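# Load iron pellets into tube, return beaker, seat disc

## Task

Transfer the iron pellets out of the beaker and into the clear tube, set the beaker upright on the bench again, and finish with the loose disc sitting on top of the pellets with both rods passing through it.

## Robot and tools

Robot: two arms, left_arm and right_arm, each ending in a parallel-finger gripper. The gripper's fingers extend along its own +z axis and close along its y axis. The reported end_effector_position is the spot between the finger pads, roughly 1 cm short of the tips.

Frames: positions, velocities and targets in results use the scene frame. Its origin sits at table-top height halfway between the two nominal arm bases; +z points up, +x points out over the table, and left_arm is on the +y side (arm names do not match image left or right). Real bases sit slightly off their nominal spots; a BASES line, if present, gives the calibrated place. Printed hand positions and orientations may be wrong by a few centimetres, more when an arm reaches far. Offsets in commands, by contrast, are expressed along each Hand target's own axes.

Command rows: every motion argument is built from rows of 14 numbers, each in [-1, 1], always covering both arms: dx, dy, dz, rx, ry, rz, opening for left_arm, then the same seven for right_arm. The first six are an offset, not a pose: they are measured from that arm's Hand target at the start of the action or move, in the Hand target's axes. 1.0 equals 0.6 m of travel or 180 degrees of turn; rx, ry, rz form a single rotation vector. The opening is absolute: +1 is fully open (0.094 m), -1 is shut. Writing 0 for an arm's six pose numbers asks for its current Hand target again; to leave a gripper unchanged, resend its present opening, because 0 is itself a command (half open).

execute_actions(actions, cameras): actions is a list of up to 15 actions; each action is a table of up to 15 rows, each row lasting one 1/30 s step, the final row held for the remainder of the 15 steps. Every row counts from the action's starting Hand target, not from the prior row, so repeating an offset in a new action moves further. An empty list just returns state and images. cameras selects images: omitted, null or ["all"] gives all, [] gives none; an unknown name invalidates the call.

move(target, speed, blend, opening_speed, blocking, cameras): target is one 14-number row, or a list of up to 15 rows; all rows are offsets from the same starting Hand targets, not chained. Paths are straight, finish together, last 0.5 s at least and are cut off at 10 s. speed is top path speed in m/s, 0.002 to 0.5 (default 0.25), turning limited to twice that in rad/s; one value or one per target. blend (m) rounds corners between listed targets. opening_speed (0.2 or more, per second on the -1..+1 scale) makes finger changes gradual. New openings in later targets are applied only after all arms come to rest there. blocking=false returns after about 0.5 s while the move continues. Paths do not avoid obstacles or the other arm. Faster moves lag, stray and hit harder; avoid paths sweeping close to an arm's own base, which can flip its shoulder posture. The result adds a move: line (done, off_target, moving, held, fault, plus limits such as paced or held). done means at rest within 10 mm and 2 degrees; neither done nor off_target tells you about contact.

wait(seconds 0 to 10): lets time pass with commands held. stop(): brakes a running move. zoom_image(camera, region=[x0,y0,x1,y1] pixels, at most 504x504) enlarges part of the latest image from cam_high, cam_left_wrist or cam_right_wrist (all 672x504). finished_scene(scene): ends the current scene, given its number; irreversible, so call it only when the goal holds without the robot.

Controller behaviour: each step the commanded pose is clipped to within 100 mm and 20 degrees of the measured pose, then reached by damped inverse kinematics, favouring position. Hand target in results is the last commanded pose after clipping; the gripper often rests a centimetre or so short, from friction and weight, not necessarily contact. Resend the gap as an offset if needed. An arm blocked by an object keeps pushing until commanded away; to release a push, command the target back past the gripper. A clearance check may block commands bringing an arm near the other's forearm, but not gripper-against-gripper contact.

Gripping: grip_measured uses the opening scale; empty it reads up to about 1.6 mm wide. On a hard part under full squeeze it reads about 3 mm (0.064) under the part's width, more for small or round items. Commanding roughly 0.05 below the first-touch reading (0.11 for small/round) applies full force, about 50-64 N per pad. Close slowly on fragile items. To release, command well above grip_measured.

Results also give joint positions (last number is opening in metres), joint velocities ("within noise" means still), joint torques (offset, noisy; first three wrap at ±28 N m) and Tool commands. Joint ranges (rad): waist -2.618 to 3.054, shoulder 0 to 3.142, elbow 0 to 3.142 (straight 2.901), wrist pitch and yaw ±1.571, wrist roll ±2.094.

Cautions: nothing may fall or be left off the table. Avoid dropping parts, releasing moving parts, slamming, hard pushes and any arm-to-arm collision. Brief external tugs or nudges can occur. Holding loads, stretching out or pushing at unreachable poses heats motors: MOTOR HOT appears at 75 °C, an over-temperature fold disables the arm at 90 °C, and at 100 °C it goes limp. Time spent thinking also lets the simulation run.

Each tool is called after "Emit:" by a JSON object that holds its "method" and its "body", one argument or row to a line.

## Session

Scene 1 solved. Now scene 2.

Emit:
{"method": "execute_actions", "body": {
  "actions": []
}}

Scene clock: 0.00 s.
left_arm: end_effector_position=(+0.4260, +0.3074, +0.1358) grip_measured=+1.000 end_effector_quat_wxyz=(+0.659, -0.063, +0.749, +0.029) | right_arm: end_effector_position=(+0.3694, -0.3503, +0.1808) grip_measured=+1.000 end_effector_quat_wxyz=(+0.690, +0.071, +0.720, +0.012)
Joint positions: left_arm=[-0.008 1.556 0.261 1.162 -0.152 -0.06 0.094] | right_arm=[-0.118 1.526 0.189 1.29 -0.025 0.115 0.094]
Joint velocities: within noise
Joint torques (N m): no reading
Heat: left arm: 23 °C; right arm: 27 °C.
Hand target: left_arm +0.4281, +0.3078, +0.1431; +0.666, -0.067, +0.742, +0.028 | right_arm +0.3714, -0.3499, +0.1900; +0.700, +0.066, +0.711, +0.012
Tool commands: left_gripper/opening=+1.0 right_gripper/opening=+1.0

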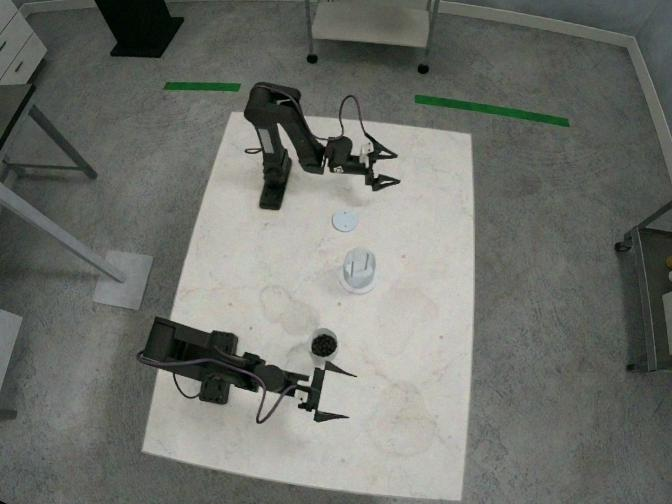

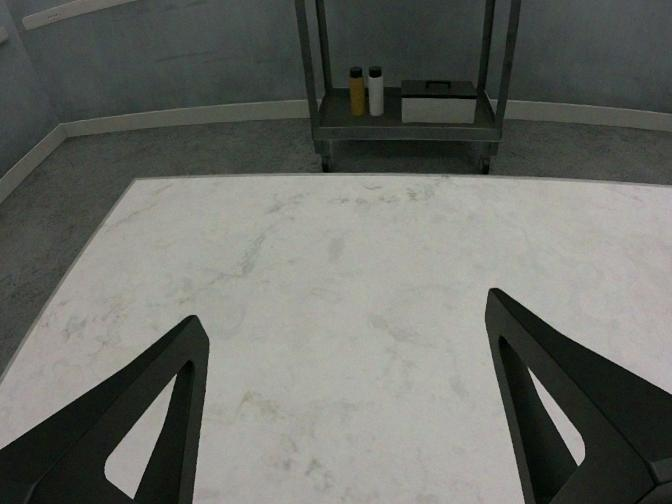

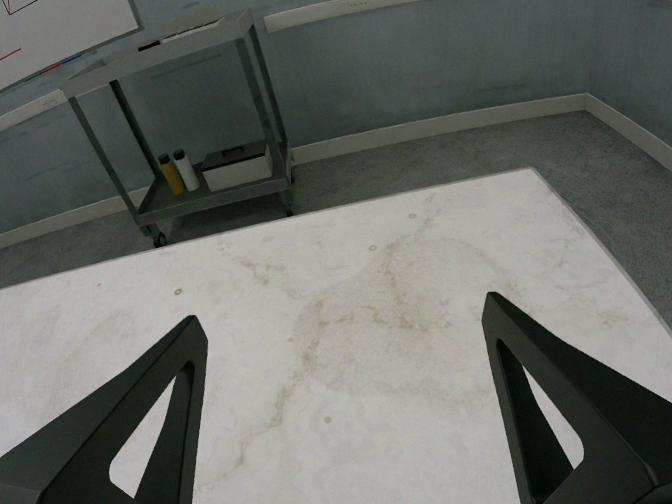

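Emit:
{"method": "zoom_image", "body": {
  "camera": "cam_high",
  "region": [290, 195, 420, 375]
}}

Emit:
{"method": "zoom_image", "body": {
  "camera": "cam_high",
  "region": [320, 200, 370, 245]
}}

Emit:
{"method": "zoom_image", "body": {
  "camera": "cam_high",
  "region": [330, 240, 390, 300]
}}

Emit:
{"method": "zoom_image", "body": {
  "camera": "cam_high",
  "region": [300, 320, 350, 370]
}}

Scaled by 2.800.

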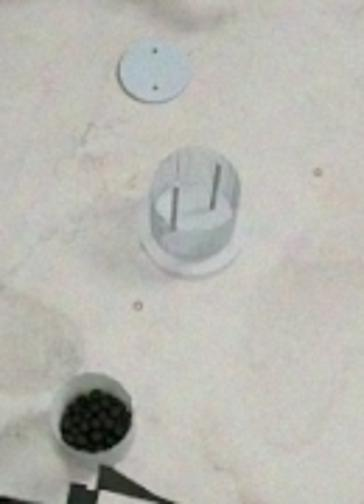

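Scaled by 10.080.

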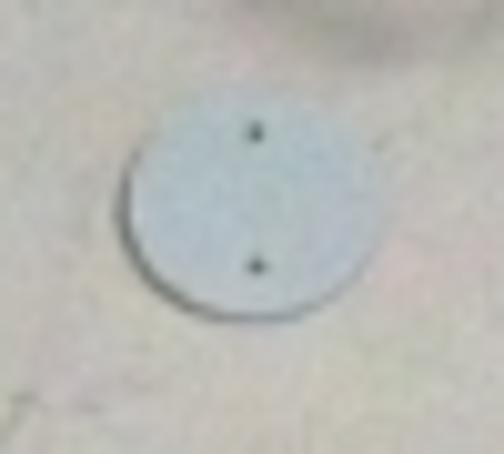

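Scaled by 8.400.

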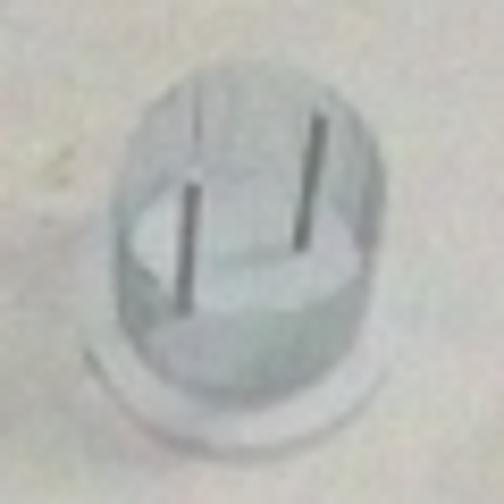

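Scaled by 10.080.

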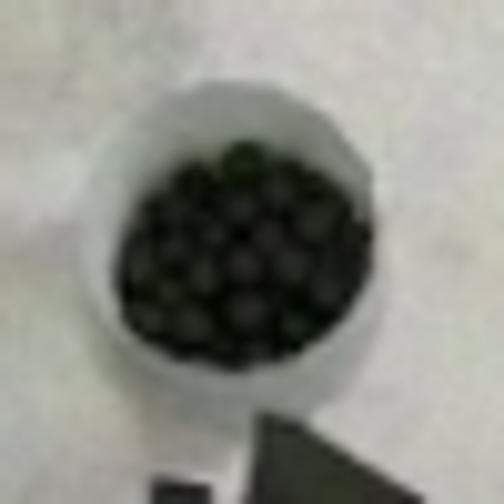

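Emit:
{"method": "move", "body": {
  "target": [
    [-0.0317, -0.2692, -0.1558, 0.1548, 0.4666, -0.0761, 1.0, 0.0231, 0.1836, -0.144, -0.4016, 0.1216, -0.1129, 1.0],
    [-0.0317, -0.2692, -0.1558, -0.2483, 0.4948, -0.4597, 1.0, 0.0231, 0.1836, -0.144, -0.4016, 0.1216, -0.1129, 1.0]
  ],
  "speed": 0.3,
  "blend": 0.03
}}

Scene clock: 20.20 s.
left_arm: end_effector_position=(+0.3571, +0.1406, +0.1768) grip_measured=+1.000 end_effector_quat_wxyz=(+0.175, +0.679, -0.689, +0.183) | right_arm: end_effector_position=(+0.2892, -0.2329, +0.1832) grip_measured=+1.000 end_effector_quat_wxyz=(+0.453, -0.468, +0.687, +0.321)
Joint positions: left_arm=[-0.178 1.729 1.559 -1.284 0.499 -1.78 0.094] | right_arm=[-0.311 1.496 0.867 -0.805 -1.174 -1.404 0.094]
Joint velocities: within noise
Joint torques (N m): left_arm=[-0.83 -6.5 8.16 0.49 0.35 -0.09] | right_arm=[0.54 -4.51 6.91 0.26 -0.55 -0.11]
Heat: left arm: 25 °C; right arm: 28 °C.
Hand target: left_arm +0.3598, +0.1370, +0.1800; +0.182, +0.682, -0.684, +0.183 | right_arm +0.2937, -0.2326, +0.1899; +0.458, -0.475, +0.679, +0.320
Off the commanded pose: left_arm 0.006 m, 1 deg | right_arm 0.008 m, 1 deg.
move: done

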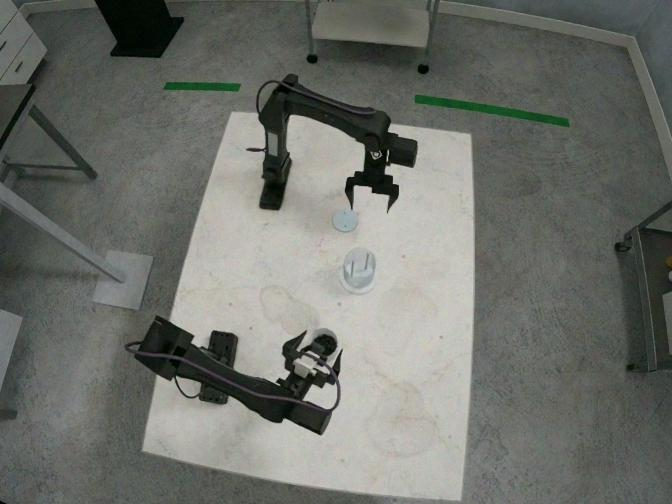

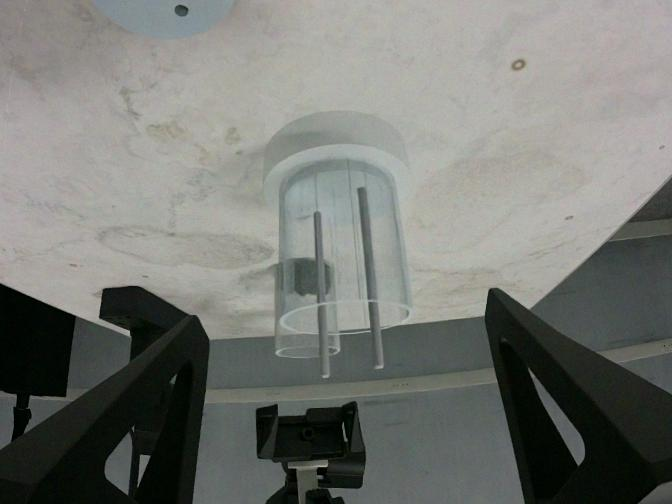

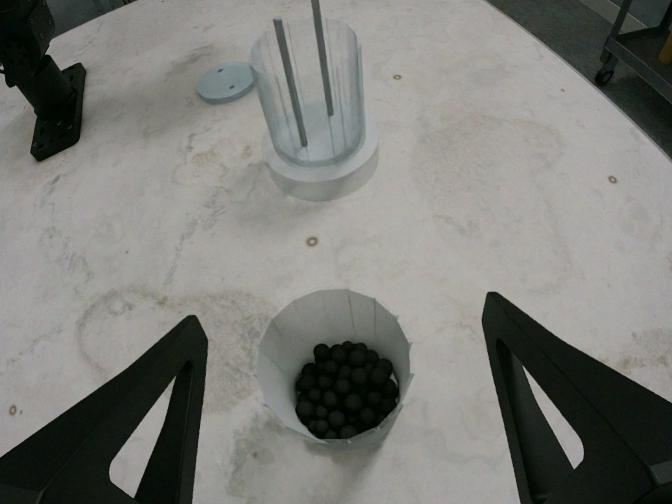

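Emit:
{"method": "move", "body": {
  "target": [0, 0, 0, 0, 0, 0, 1.0, 0.0667, 0.0085, 0.0482, 0, 0, 0, 1.0],
  "speed": 0.12,
  "cameras": ["cam_right_wrist", "cam_high"]
}}

Scene clock: 24.60 s.
left_arm: end_effector_position=(+0.3571, +0.1406, +0.1768) grip_measured=+1.000 end_effector_quat_wxyz=(+0.175, +0.679, -0.689, +0.183) | right_arm: end_effector_position=(+0.2928, -0.2215, +0.1421) grip_measured=+1.000 end_effector_quat_wxyz=(+0.456, -0.478, +0.680, +0.316)
Joint positions: left_arm=[-0.178 1.729 1.559 -1.284 0.499 -1.781 0.094] | right_arm=[-0.262 1.559 0.737 -0.507 -1.165 -1.315 0.094]
Joint velocities: within noise
Joint torques (N m): left_arm=[-0.59 -6.49 8.23 0.49 0.38 -0.1] | right_arm=[0.55 -5.46 3.66 0.69 -0.55 0.12]
Heat: left arm: 25 °C; right arm: 28 °C.
Hand target: left_arm +0.3598, +0.1370, +0.1800; +0.182, +0.682, -0.684, +0.183 | right_arm +0.2930, -0.2198, +0.1420; +0.458, -0.475, +0.679, +0.320
Off the commanded pose: left_arm 0.006 m, 1 deg | right_arm 0.002 m, 1 deg.
move: done
Images, in order (width x height): cam_high 672x504, cam_right_wrist 672x504.

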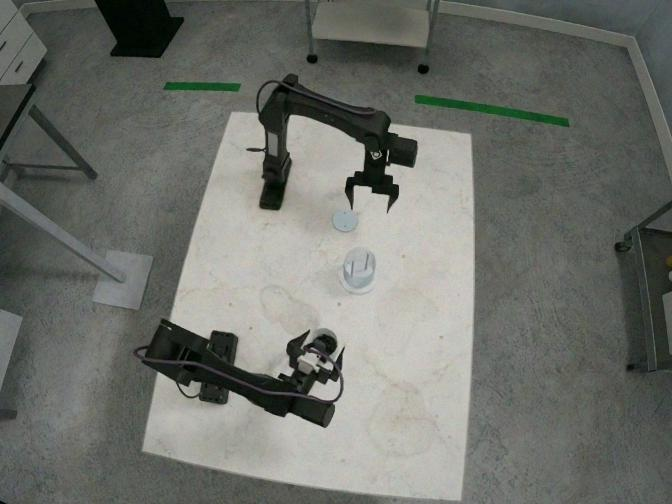

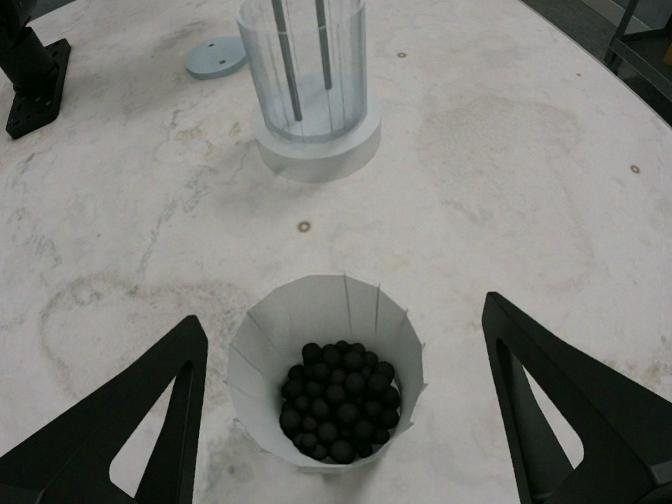

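Emit:
{"method": "move", "body": {
  "target": [
    [0, 0, 0, 0, 0, 0, 1.0, 0.0418, 0.0085, 0.016, 0, 0, 0, 1.0],
    [0, 0, 0, 0, 0, 0, 1.0, 0.1347, 0.0085, 0.0535, 0, 0, 0, 1.0]
  ],
  "speed": [0.08, 0.1],
  "blend": 0.003,
  "cameras": ["cam_right_wrist", "cam_left_wrist"]
}}

Scene clock: 28.03 s.
left_arm: end_effector_position=(+0.3571, +0.1406, +0.1768) grip_measured=+1.000 end_effector_quat_wxyz=(+0.175, +0.680, -0.688, +0.182) | right_arm: end_effector_position=(+0.2891, -0.2208, +0.0558) grip_measured=+1.000 end_effector_quat_wxyz=(+0.457, -0.479, +0.680, +0.314)
Joint positions: left_arm=[-0.178 1.729 1.559 -1.284 0.499 -1.783 0.094] | right_arm=[-0.262 1.842 0.582 -0.063 -1.162 -1.314 0.094]
Joint velocities: within noise
Joint torques (N m): left_arm=[-0.44 -6.41 8.2 0.48 0.39 -0.13] | right_arm=[0.62 -5.53 2.28 0.67 -0.57 0.13]
Heat: left arm: 26 °C; right arm: 28 °C.
Hand target: left_arm +0.3598, +0.1370, +0.1800; +0.182, +0.682, -0.684, +0.183 | right_arm +0.2881, -0.2185, +0.0550; +0.458, -0.475, +0.679, +0.320
Off the commanded pose: left_arm 0.006 m, 1 deg | right_arm 0.003 m, 1 deg.
move: done
Images, in order (width x height): cam_left_wrist 672x504, cam_right_wrist 672x504.

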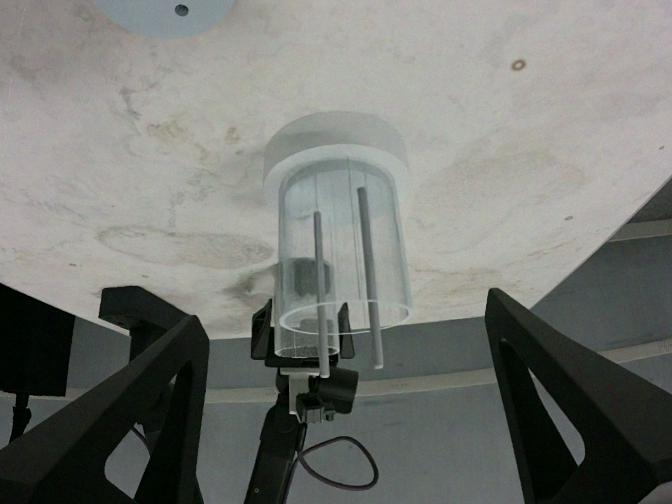

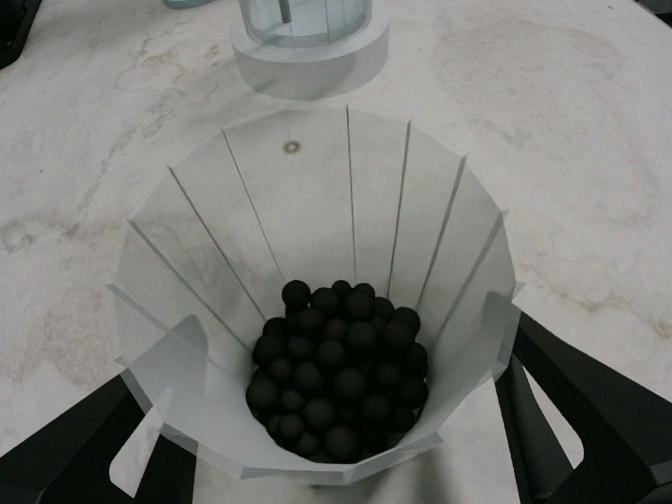

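Emit:
{"method": "move", "body": {
  "target": [0, 0, 0, 0, 0, 0, 1.0, 0, 0, 0, 0, 0, 0, 0.45],
  "opening_speed": 0.7,
  "cameras": ["cam_right_wrist"]
}}

Scene clock: 30.70 s.
left_arm: end_effector_position=(+0.3571, +0.1406, +0.1768) grip_measured=+1.000 end_effector_quat_wxyz=(+0.175, +0.680, -0.688, +0.182) | right_arm: end_effector_position=(+0.2891, -0.2208, +0.0558) grip_measured=+0.652 end_effector_quat_wxyz=(+0.457, -0.479, +0.681, +0.314)
Joint positions: left_arm=[-0.178 1.729 1.559 -1.284 0.499 -1.783 0.094] | right_arm=[-0.262 1.842 0.582 -0.063 -1.162 -1.312 0.078]
Joint velocities: within noise
Joint torques (N m): left_arm=[-0.81 -6.34 8.21 0.49 0.39 -0.09] | right_arm=[0.62 -5.68 2.22 0.67 -0.57 0.11]
Heat: left arm: 26 °C; right arm: 28 °C.
Hand target: left_arm +0.3598, +0.1370, +0.1800; +0.182, +0.682, -0.684, +0.183 | right_arm +0.2881, -0.2185, +0.0550; +0.458, -0.475, +0.679, +0.320
Off the commanded pose: left_arm 0.006 m, 1 deg | right_arm 0.003 m, 1 deg.
move: done
Images, in order (width x height): cam_right_wrist 672x504.

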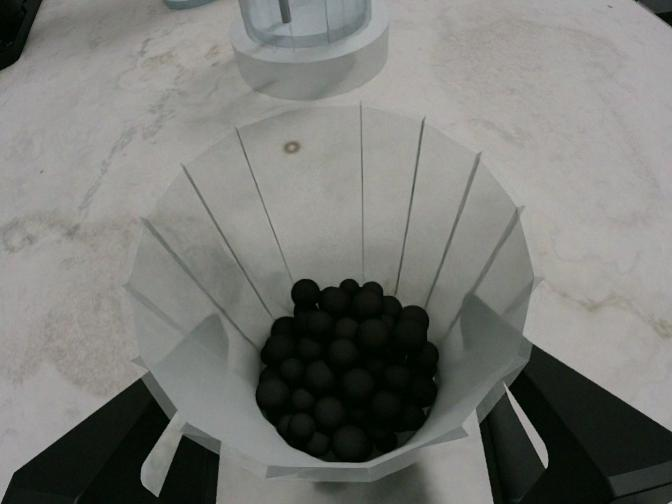

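Emit:
{"method": "move", "body": {
  "target": [
    [0, 0, 0, 0, 0, 0, 1.0, -0.1777, 0, -0.0718, 0, 0, 0, 0.45],
    [0, 0, 0, 0, 0, 0, 1.0, -0.414, 0.2108, 0.2333, 0, 0, 0, 0.45]
  ],
  "speed": [0.15, 0.25],
  "blend": 0.04
}}

Scene clock: 41.03 s.
left_arm: end_effector_position=(+0.3571, +0.1406, +0.1768) grip_measured=+1.000 end_effector_quat_wxyz=(+0.175, +0.680, -0.688, +0.182) | right_arm: end_effector_position=(+0.2327, +0.0128, +0.1908) grip_measured=+0.651 end_effector_quat_wxyz=(+0.401, -0.483, +0.718, +0.301)
Joint positions: left_arm=[-0.178 1.729 1.559 -1.284 0.499 -1.783 0.094] | right_arm=[0.772 1.364 0.741 0.054 -0.388 -0.184 0.078]
Joint velocities: within noise
Joint torques (N m): left_arm=[-0.59 -6.67 8.35 0.44 0.39 -0.11] | right_arm=[0.54 -5.2 9.28 2.39 -0.15 0.17]
Heat: left arm: 27 °C; right arm: 28 °C.
Hand target: left_arm +0.3598, +0.1370, +0.1800; +0.182, +0.682, -0.684, +0.183 | right_arm +0.2455, +0.0342, +0.2327; +0.458, -0.475, +0.679, +0.320
Off the commanded pose: left_arm 0.006 m, 1 deg | right_arm 0.049 m, 8 deg.
move: off_target (right_arm)

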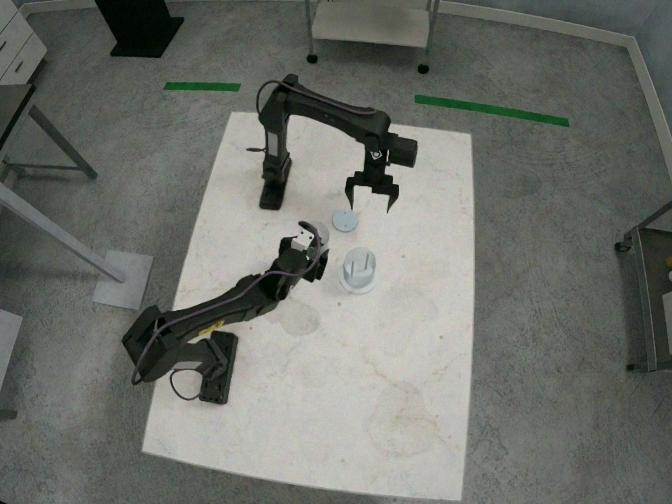

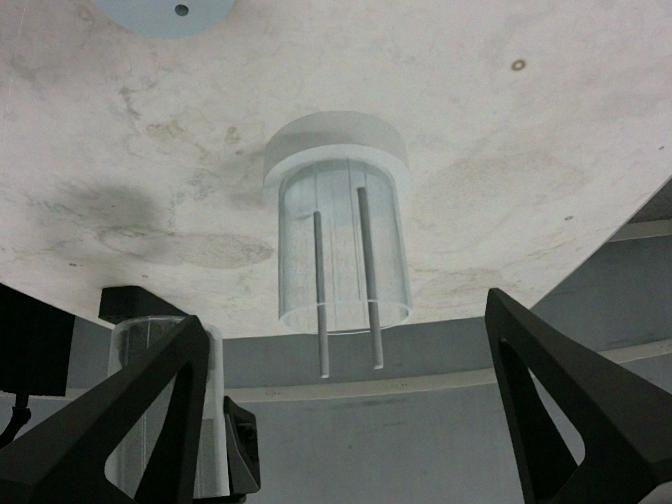

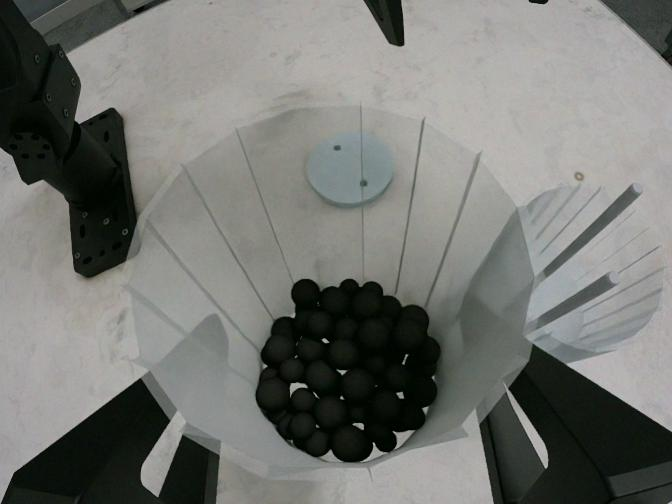

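Emit:
{"method": "move", "body": {
  "target": [
    [0, 0, 0, 0, 0, 0, 1.0, -0.0797, 0.0112, 0.009, 0, 0, 0, 0.45],
    [0, 0, 0, 0, 0, 0, 1.0, -0.0797, 0.0112, 0.009, -0.104, 0.0097, 0.2574, 0.45]
  ],
  "speed": [0.2, 0.15],
  "blend": 0.02
}}

Scene clock: 48.00 s.
left_arm: end_effector_position=(+0.3571, +0.1406, +0.1768) grip_measured=+1.000 end_effector_quat_wxyz=(+0.175, +0.680, -0.688, +0.182) | right_arm: end_effector_position=(+0.2394, +0.0488, +0.2449) grip_measured=+0.651 end_effector_quat_wxyz=(+0.175, -0.225, +0.792, +0.539)
Joint positions: left_arm=[-0.178 1.729 1.559 -1.284 0.499 -1.783 0.094] | right_arm=[0.689 1.514 0.979 0.017 -0.763 0.606 0.078]
Joint velocities: within noise
Joint torques (N m): left_arm=[-0.75 -6.67 8.31 0.49 0.41 -0.09] | right_arm=[-0.5 -6.43 7.79 2.23 -0.52 0.18]
Heat: left arm: 27 °C; right arm: 29 °C.
Hand target: left_arm +0.3598, +0.1370, +0.1800; +0.182, +0.682, -0.684, +0.183 | right_arm +0.2471, +0.0581, +0.2751; +0.205, -0.242, +0.758, +0.570
Off the commanded pose: left_arm 0.006 m, 1 deg | right_arm 0.032 m, 7 deg.
move: off_target (right_arm)

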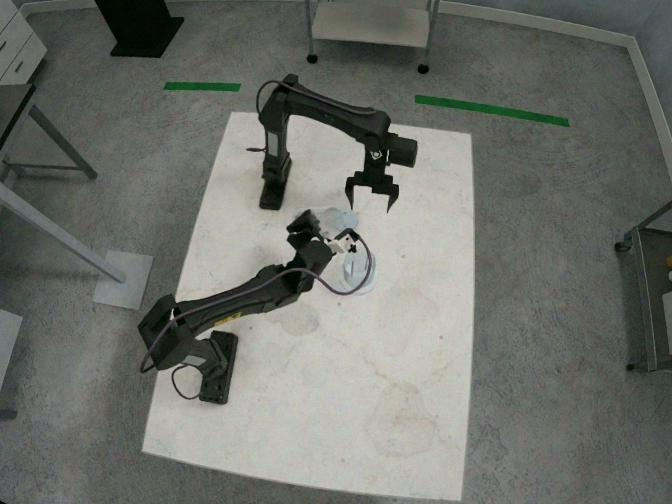

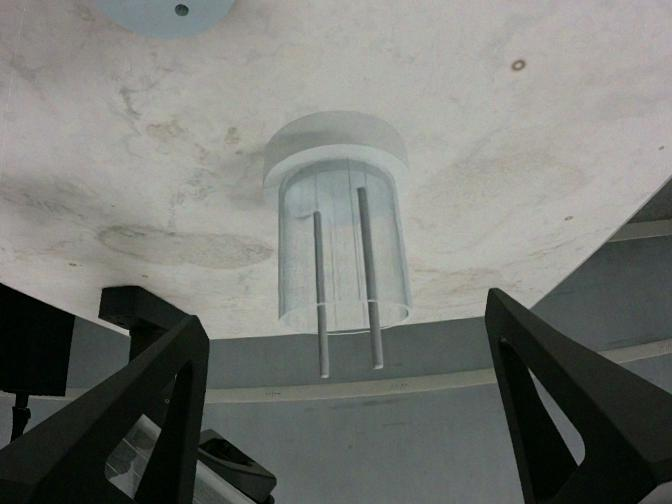

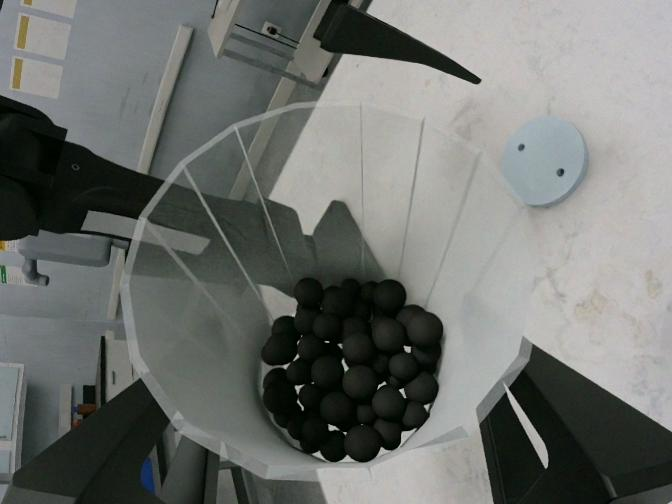

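Emit:
{"method": "zoom_image", "body": {
  "camera": "cam_high",
  "region": [280, 190, 390, 300]
}}

Emit:
{"method": "zoom_image", "body": {
  "camera": "cam_left_wrist",
  "region": [60, 300, 420, 504]
}}

Scaled by 4.582.

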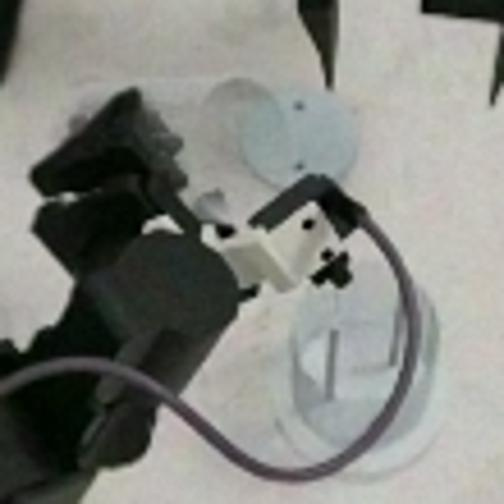

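Scaled by 1.400 from the camera's 672x504 image, which has a finer 960x720 frame.

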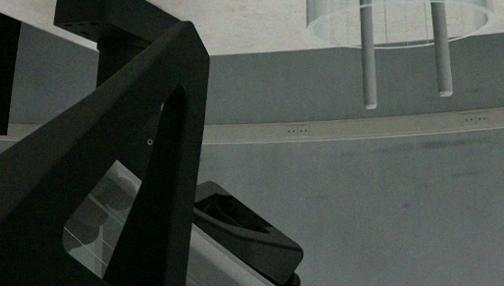

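Emit:
{"method": "zoom_image", "body": {
  "camera": "cam_high",
  "region": [290, 195, 360, 250]
}}

Scaled by 7.200.

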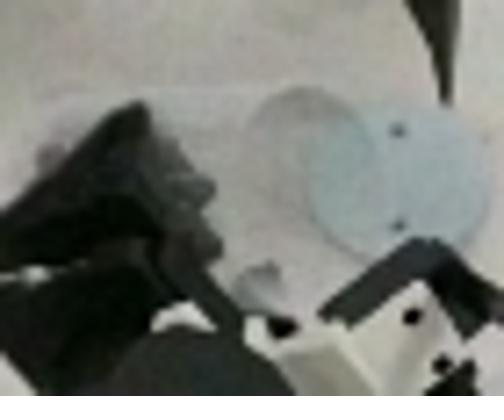

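Emit:
{"method": "move", "body": {
  "target": [0, 0, 0, 0, 0, 0, 1.0, -0.0406, -0.05, -0.0229, 0, 0, 0, 0.45],
  "speed": 0.12
}}

Emit:
{"method": "zoom_image", "body": {
  "camera": "cam_high",
  "region": [300, 195, 390, 300]
}}

Emit:
{"method": "zoom_image", "body": {
  "camera": "cam_left_wrist",
  "region": [100, 250, 500, 504]
}}

Scene clock: 52.33 s.
left_arm: end_effector_position=(+0.3571, +0.1406, +0.1768) grip_measured=+1.000 end_effector_quat_wxyz=(+0.175, +0.680, -0.688, +0.182) | right_arm: end_effector_position=(+0.2786, +0.0311, +0.2390) grip_measured=+0.651 end_effector_quat_wxyz=(+0.174, -0.207, +0.792, +0.547)
Joint positions: left_arm=[-0.178 1.729 1.559 -1.284 0.499 -1.783 0.094] | right_arm=[0.572 1.595 1.03 0.017 -0.857 0.575 0.078]
Joint velocities: within noise
Joint torques (N m): left_arm=[-0.65 -6.71 8.1 0.5 0.36 -0.06] | right_arm=[-0.09 -7.25 9.54 1.86 -0.67 -0.14]
Heat: left arm: 27 °C; right arm: 29 °C.
Hand target: left_arm +0.3598, +0.1370, +0.1800; +0.182, +0.682, -0.684, +0.183 | right_arm +0.2841, +0.0411, +0.2700; +0.205, -0.242, +0.758, +0.570
Off the commanded pose: left_arm 0.006 m, 1 deg | right_arm 0.033 m, 7 deg.
move: off_target (right_arm)

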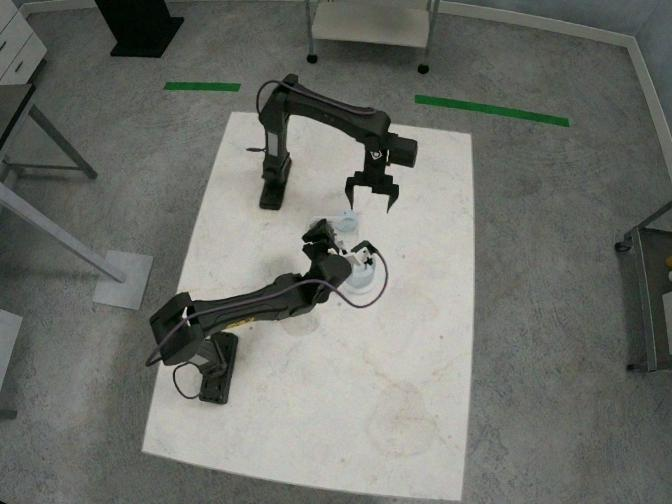

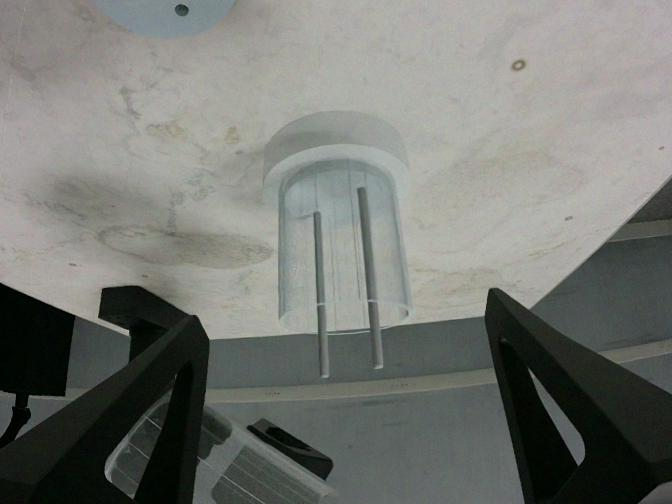

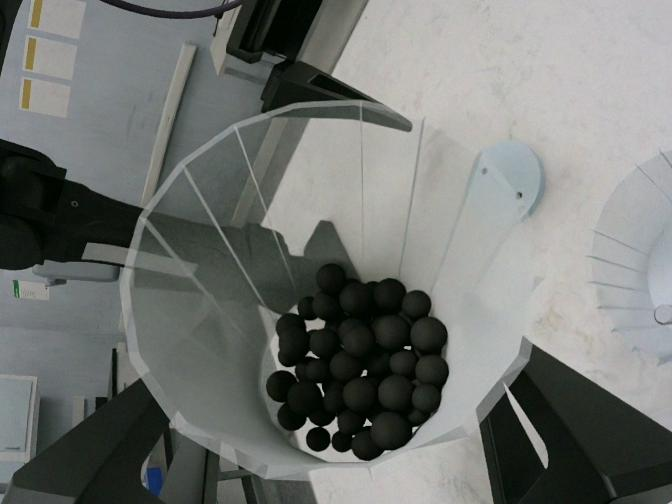

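Scaled by 4.800.

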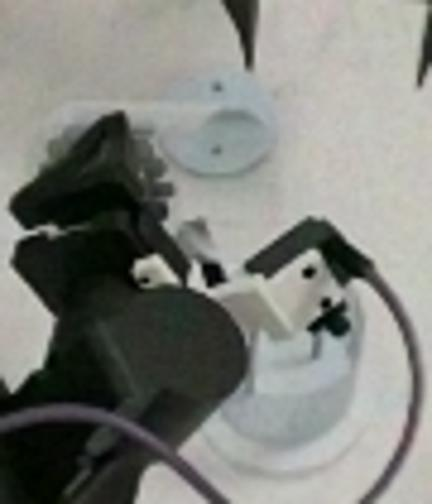

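Scaled by 1.260 from the camera's 672x504 image, which has a finer 960x720 frame.

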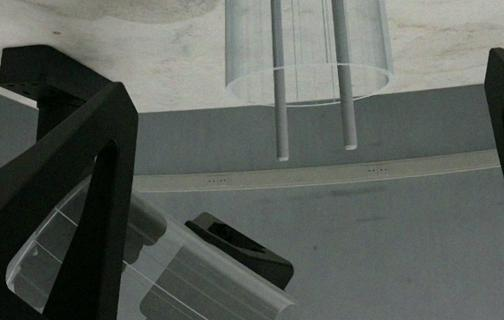

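Emit:
{"method": "move", "body": {
  "target": [0, 0, 0, 0, 0, 0, 1.0, 0.0117, -0.0035, -0.0172, -0.025, 0.0023, 0.0618, 0.45],
  "speed": 0.1
}}

Emit:
{"method": "zoom_image", "body": {
  "camera": "cam_left_wrist",
  "region": [100, 250, 500, 504]
}}

Emit:
{"method": "zoom_image", "body": {
  "camera": "cam_high",
  "region": [300, 195, 390, 300]
}}

Scene clock: 57.63 s.
left_arm: end_effector_position=(+0.3571, +0.1406, +0.1768) grip_measured=+1.000 end_effector_quat_wxyz=(+0.175, +0.680, -0.688, +0.182) | right_arm: end_effector_position=(+0.2774, +0.0271, +0.2539) grip_measured=+0.651 end_effector_quat_wxyz=(+0.123, -0.160, +0.779, +0.594)
Joint positions: left_arm=[-0.178 1.729 1.559 -1.284 0.499 -1.783 0.094] | right_arm=[0.538 1.595 1.018 0.097 -0.963 0.76 0.078]
Joint velocities: within noise
Joint torques (N m): left_arm=[-0.64 -6.68 7.99 0.48 0.38 -0.08] | right_arm=[-0.68 -6.78 5.46 2.09 -0.63 0.17]
Heat: left arm: 27 °C; right arm: 29 °C.
Hand target: left_arm +0.3598, +0.1370, +0.1800; +0.182, +0.682, -0.684, +0.183 | right_arm +0.2794, +0.0297, +0.2671; +0.136, -0.178, +0.756, +0.616
Off the commanded pose: left_arm 0.006 m, 1 deg | right_arm 0.014 m, 4 deg.
move: off_target (right_arm)

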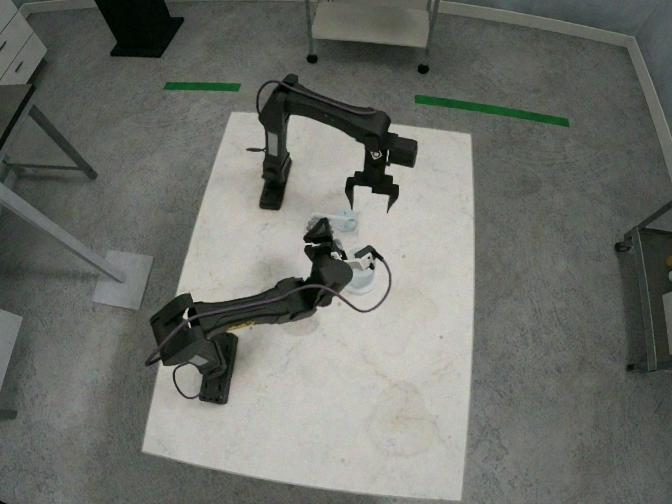

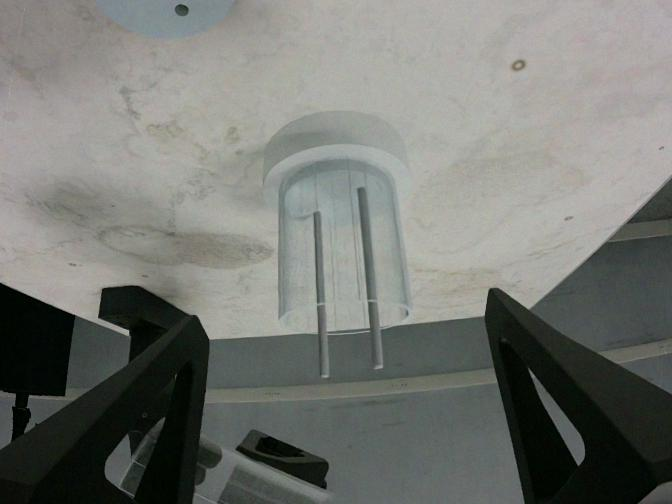

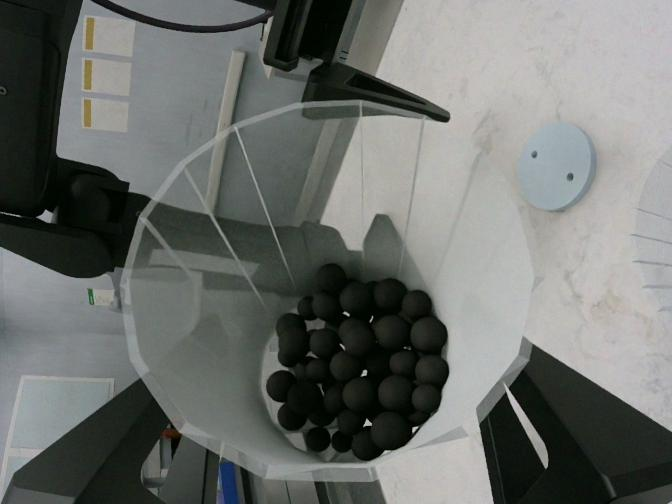

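Scaled by 1.260 from the camera's 672x504 image, which has a finer 960x720 frame.

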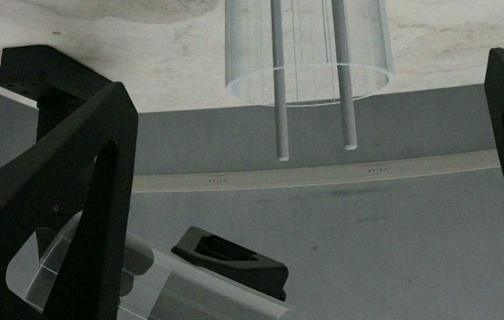

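Scaled by 4.800.

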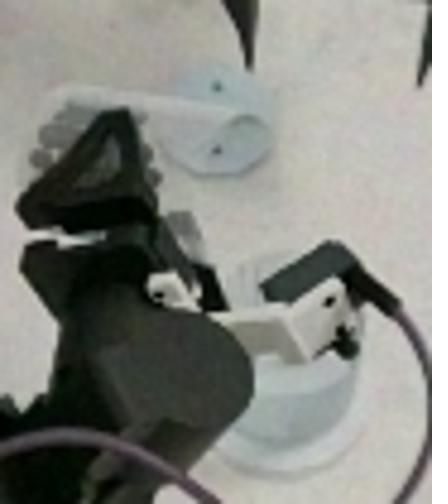

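Emit:
{"method": "zoom_image", "body": {
  "camera": "cam_high",
  "region": [320, 200, 390, 300]
}}

Emit:
{"method": "zoom_image", "body": {
  "camera": "cam_right_wrist",
  "region": [460, 100, 672, 400]
}}

Scaled by 5.040.

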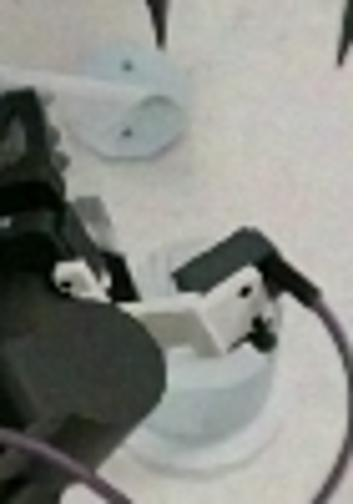

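Scaled by 1.680 from the camera's 672x504 image, which has a finer 960x720 frame.

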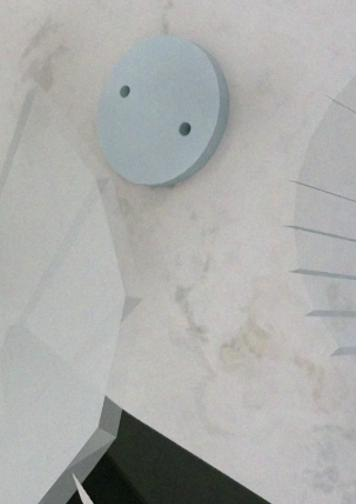

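Emit:
{"method": "move", "body": {
  "target": [0, 0, 0, 0, 0, 0, 1.0, 0.0054, -0.0162, 0.0003, -0.0208, 0.0019, 0.0515, 0.45],
  "speed": 0.1
}}

Emit:
{"method": "zoom_image", "body": {
  "camera": "cam_left_wrist",
  "region": [100, 250, 500, 504]
}}

Scene clock: 62.30 s.
left_arm: end_effector_position=(+0.3571, +0.1406, +0.1768) grip_measured=+1.000 end_effector_quat_wxyz=(+0.175, +0.680, -0.688, +0.182) | right_arm: end_effector_position=(+0.2783, +0.0279, +0.2439) grip_measured=+0.651 end_effector_quat_wxyz=(+0.064, -0.102, +0.768, +0.629)
Joint positions: left_arm=[-0.178 1.729 1.559 -1.284 0.499 -1.783 0.094] | right_arm=[0.523 1.644 0.956 0.287 -1.03 0.989 0.078]
Joint velocities: within noise
Joint torques (N m): left_arm=[-0.53 -6.89 8.03 0.43 0.36 -0.07] | right_arm=[-0.58 -7.3 5.27 2.11 -0.53 0.14]
Heat: left arm: 27 °C; right arm: 29 °C.
Hand target: left_arm +0.3598, +0.1370, +0.1800; +0.182, +0.682, -0.684, +0.183 | right_arm +0.2807, +0.0279, +0.2571; +0.078, -0.122, +0.747, +0.649
Off the commanded pose: left_arm 0.006 m, 1 deg | right_arm 0.013 m, 4 deg.
move: off_target (right_arm)

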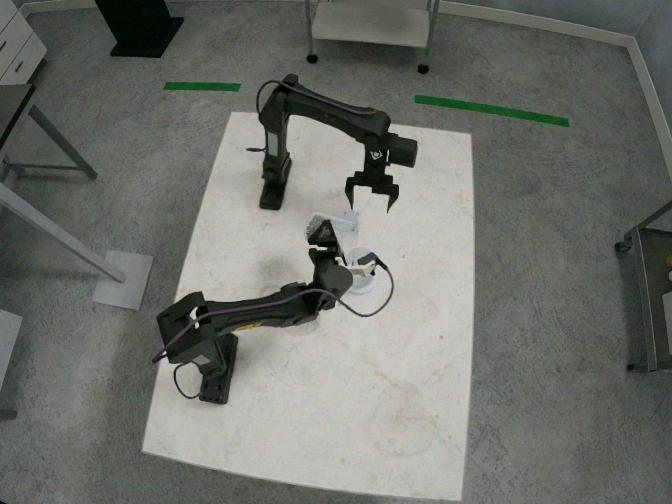

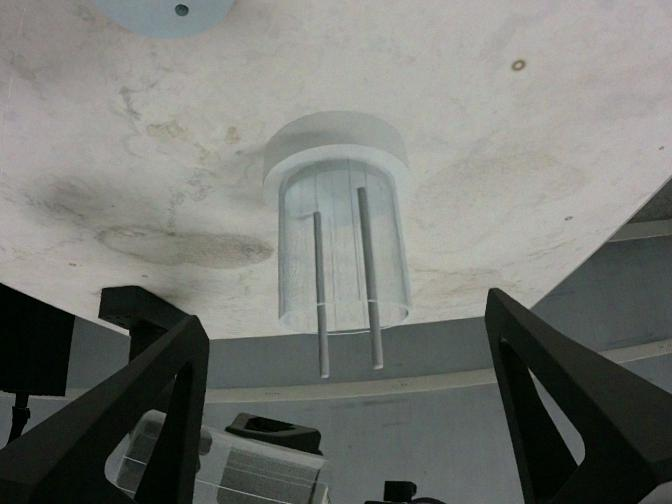

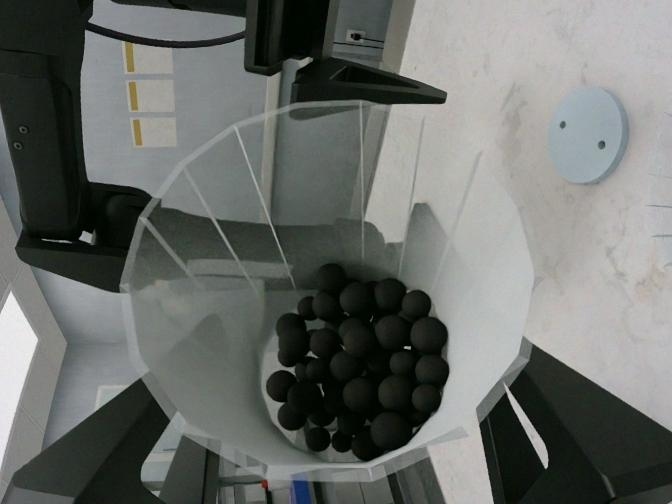

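Scaled by 1.260 from the camera's 672x504 image, which has a finer 960x720 frame.

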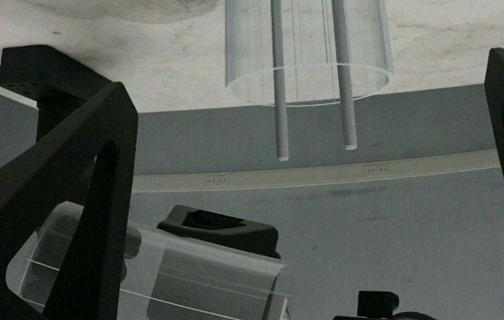

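Emit:
{"method": "move", "body": {
  "target": [0, 0, 0, 0, 0, 0, 1.0, -0.0028, -0.022, -0.0103, -0.025, 0.0023, 0.0618, 0.45],
  "speed": 0.08
}}

Emit:
{"method": "zoom_image", "body": {
  "camera": "cam_left_wrist",
  "region": [100, 250, 500, 504]
}}

Scene clock: 67.23 s.
left_arm: end_effector_position=(+0.3571, +0.1406, +0.1768) grip_measured=+1.000 end_effector_quat_wxyz=(+0.175, +0.680, -0.688, +0.182) | right_arm: end_effector_position=(+0.2848, +0.0213, +0.2345) grip_measured=+0.651 end_effector_quat_wxyz=(-0.010, -0.028, +0.747, +0.665)
Joint positions: left_arm=[-0.178 1.729 1.559 -1.284 0.499 -1.783 0.094] | right_arm=[0.485 1.718 0.887 0.565 -1.112 1.308 0.078]
Joint velocities: within noise
Joint torques (N m): left_arm=[-0.81 -6.64 8.23 0.45 0.38 -0.05] | right_arm=[-0.65 -7.36 4.86 2.03 -0.42 0.13]
Heat: left arm: 28 °C; right arm: 29 °C.
Hand target: left_arm +0.3598, +0.1370, +0.1800; +0.182, +0.682, -0.684, +0.183 | right_arm +0.2863, +0.0202, +0.2459; +0.007, -0.054, +0.730, +0.681
Off the commanded pose: left_arm 0.006 m, 1 deg | right_arm 0.012 m, 4 deg.
move: off_target (right_arm)

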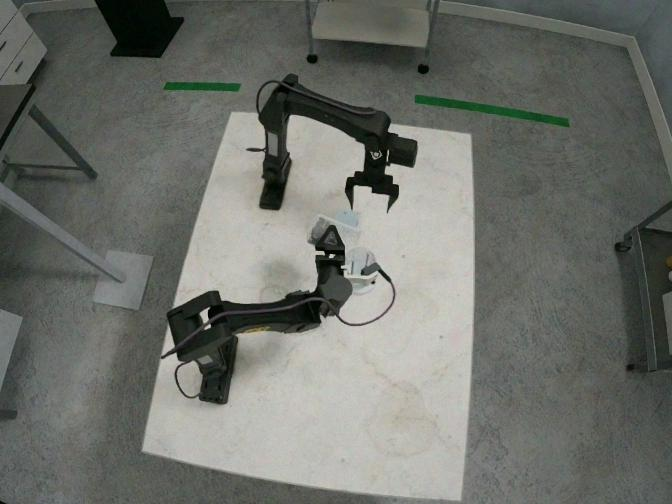

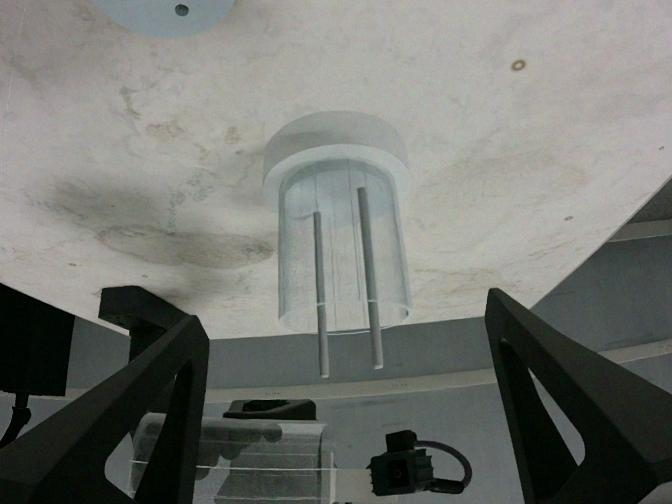

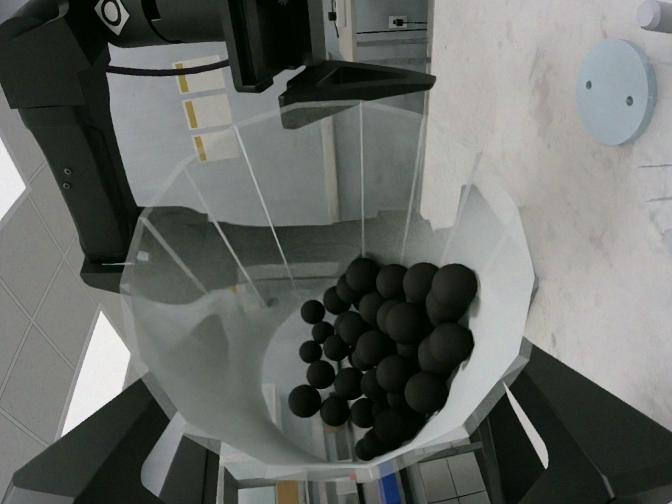

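Scaled by 1.260 from the camera's 672x504 image, which has a finer 960x720 frame.

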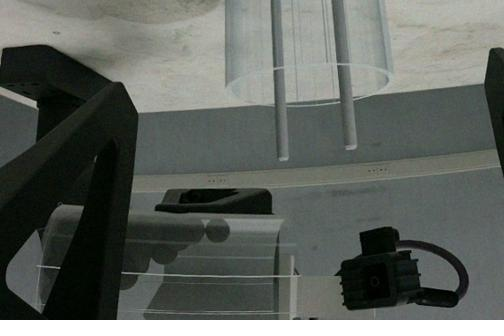

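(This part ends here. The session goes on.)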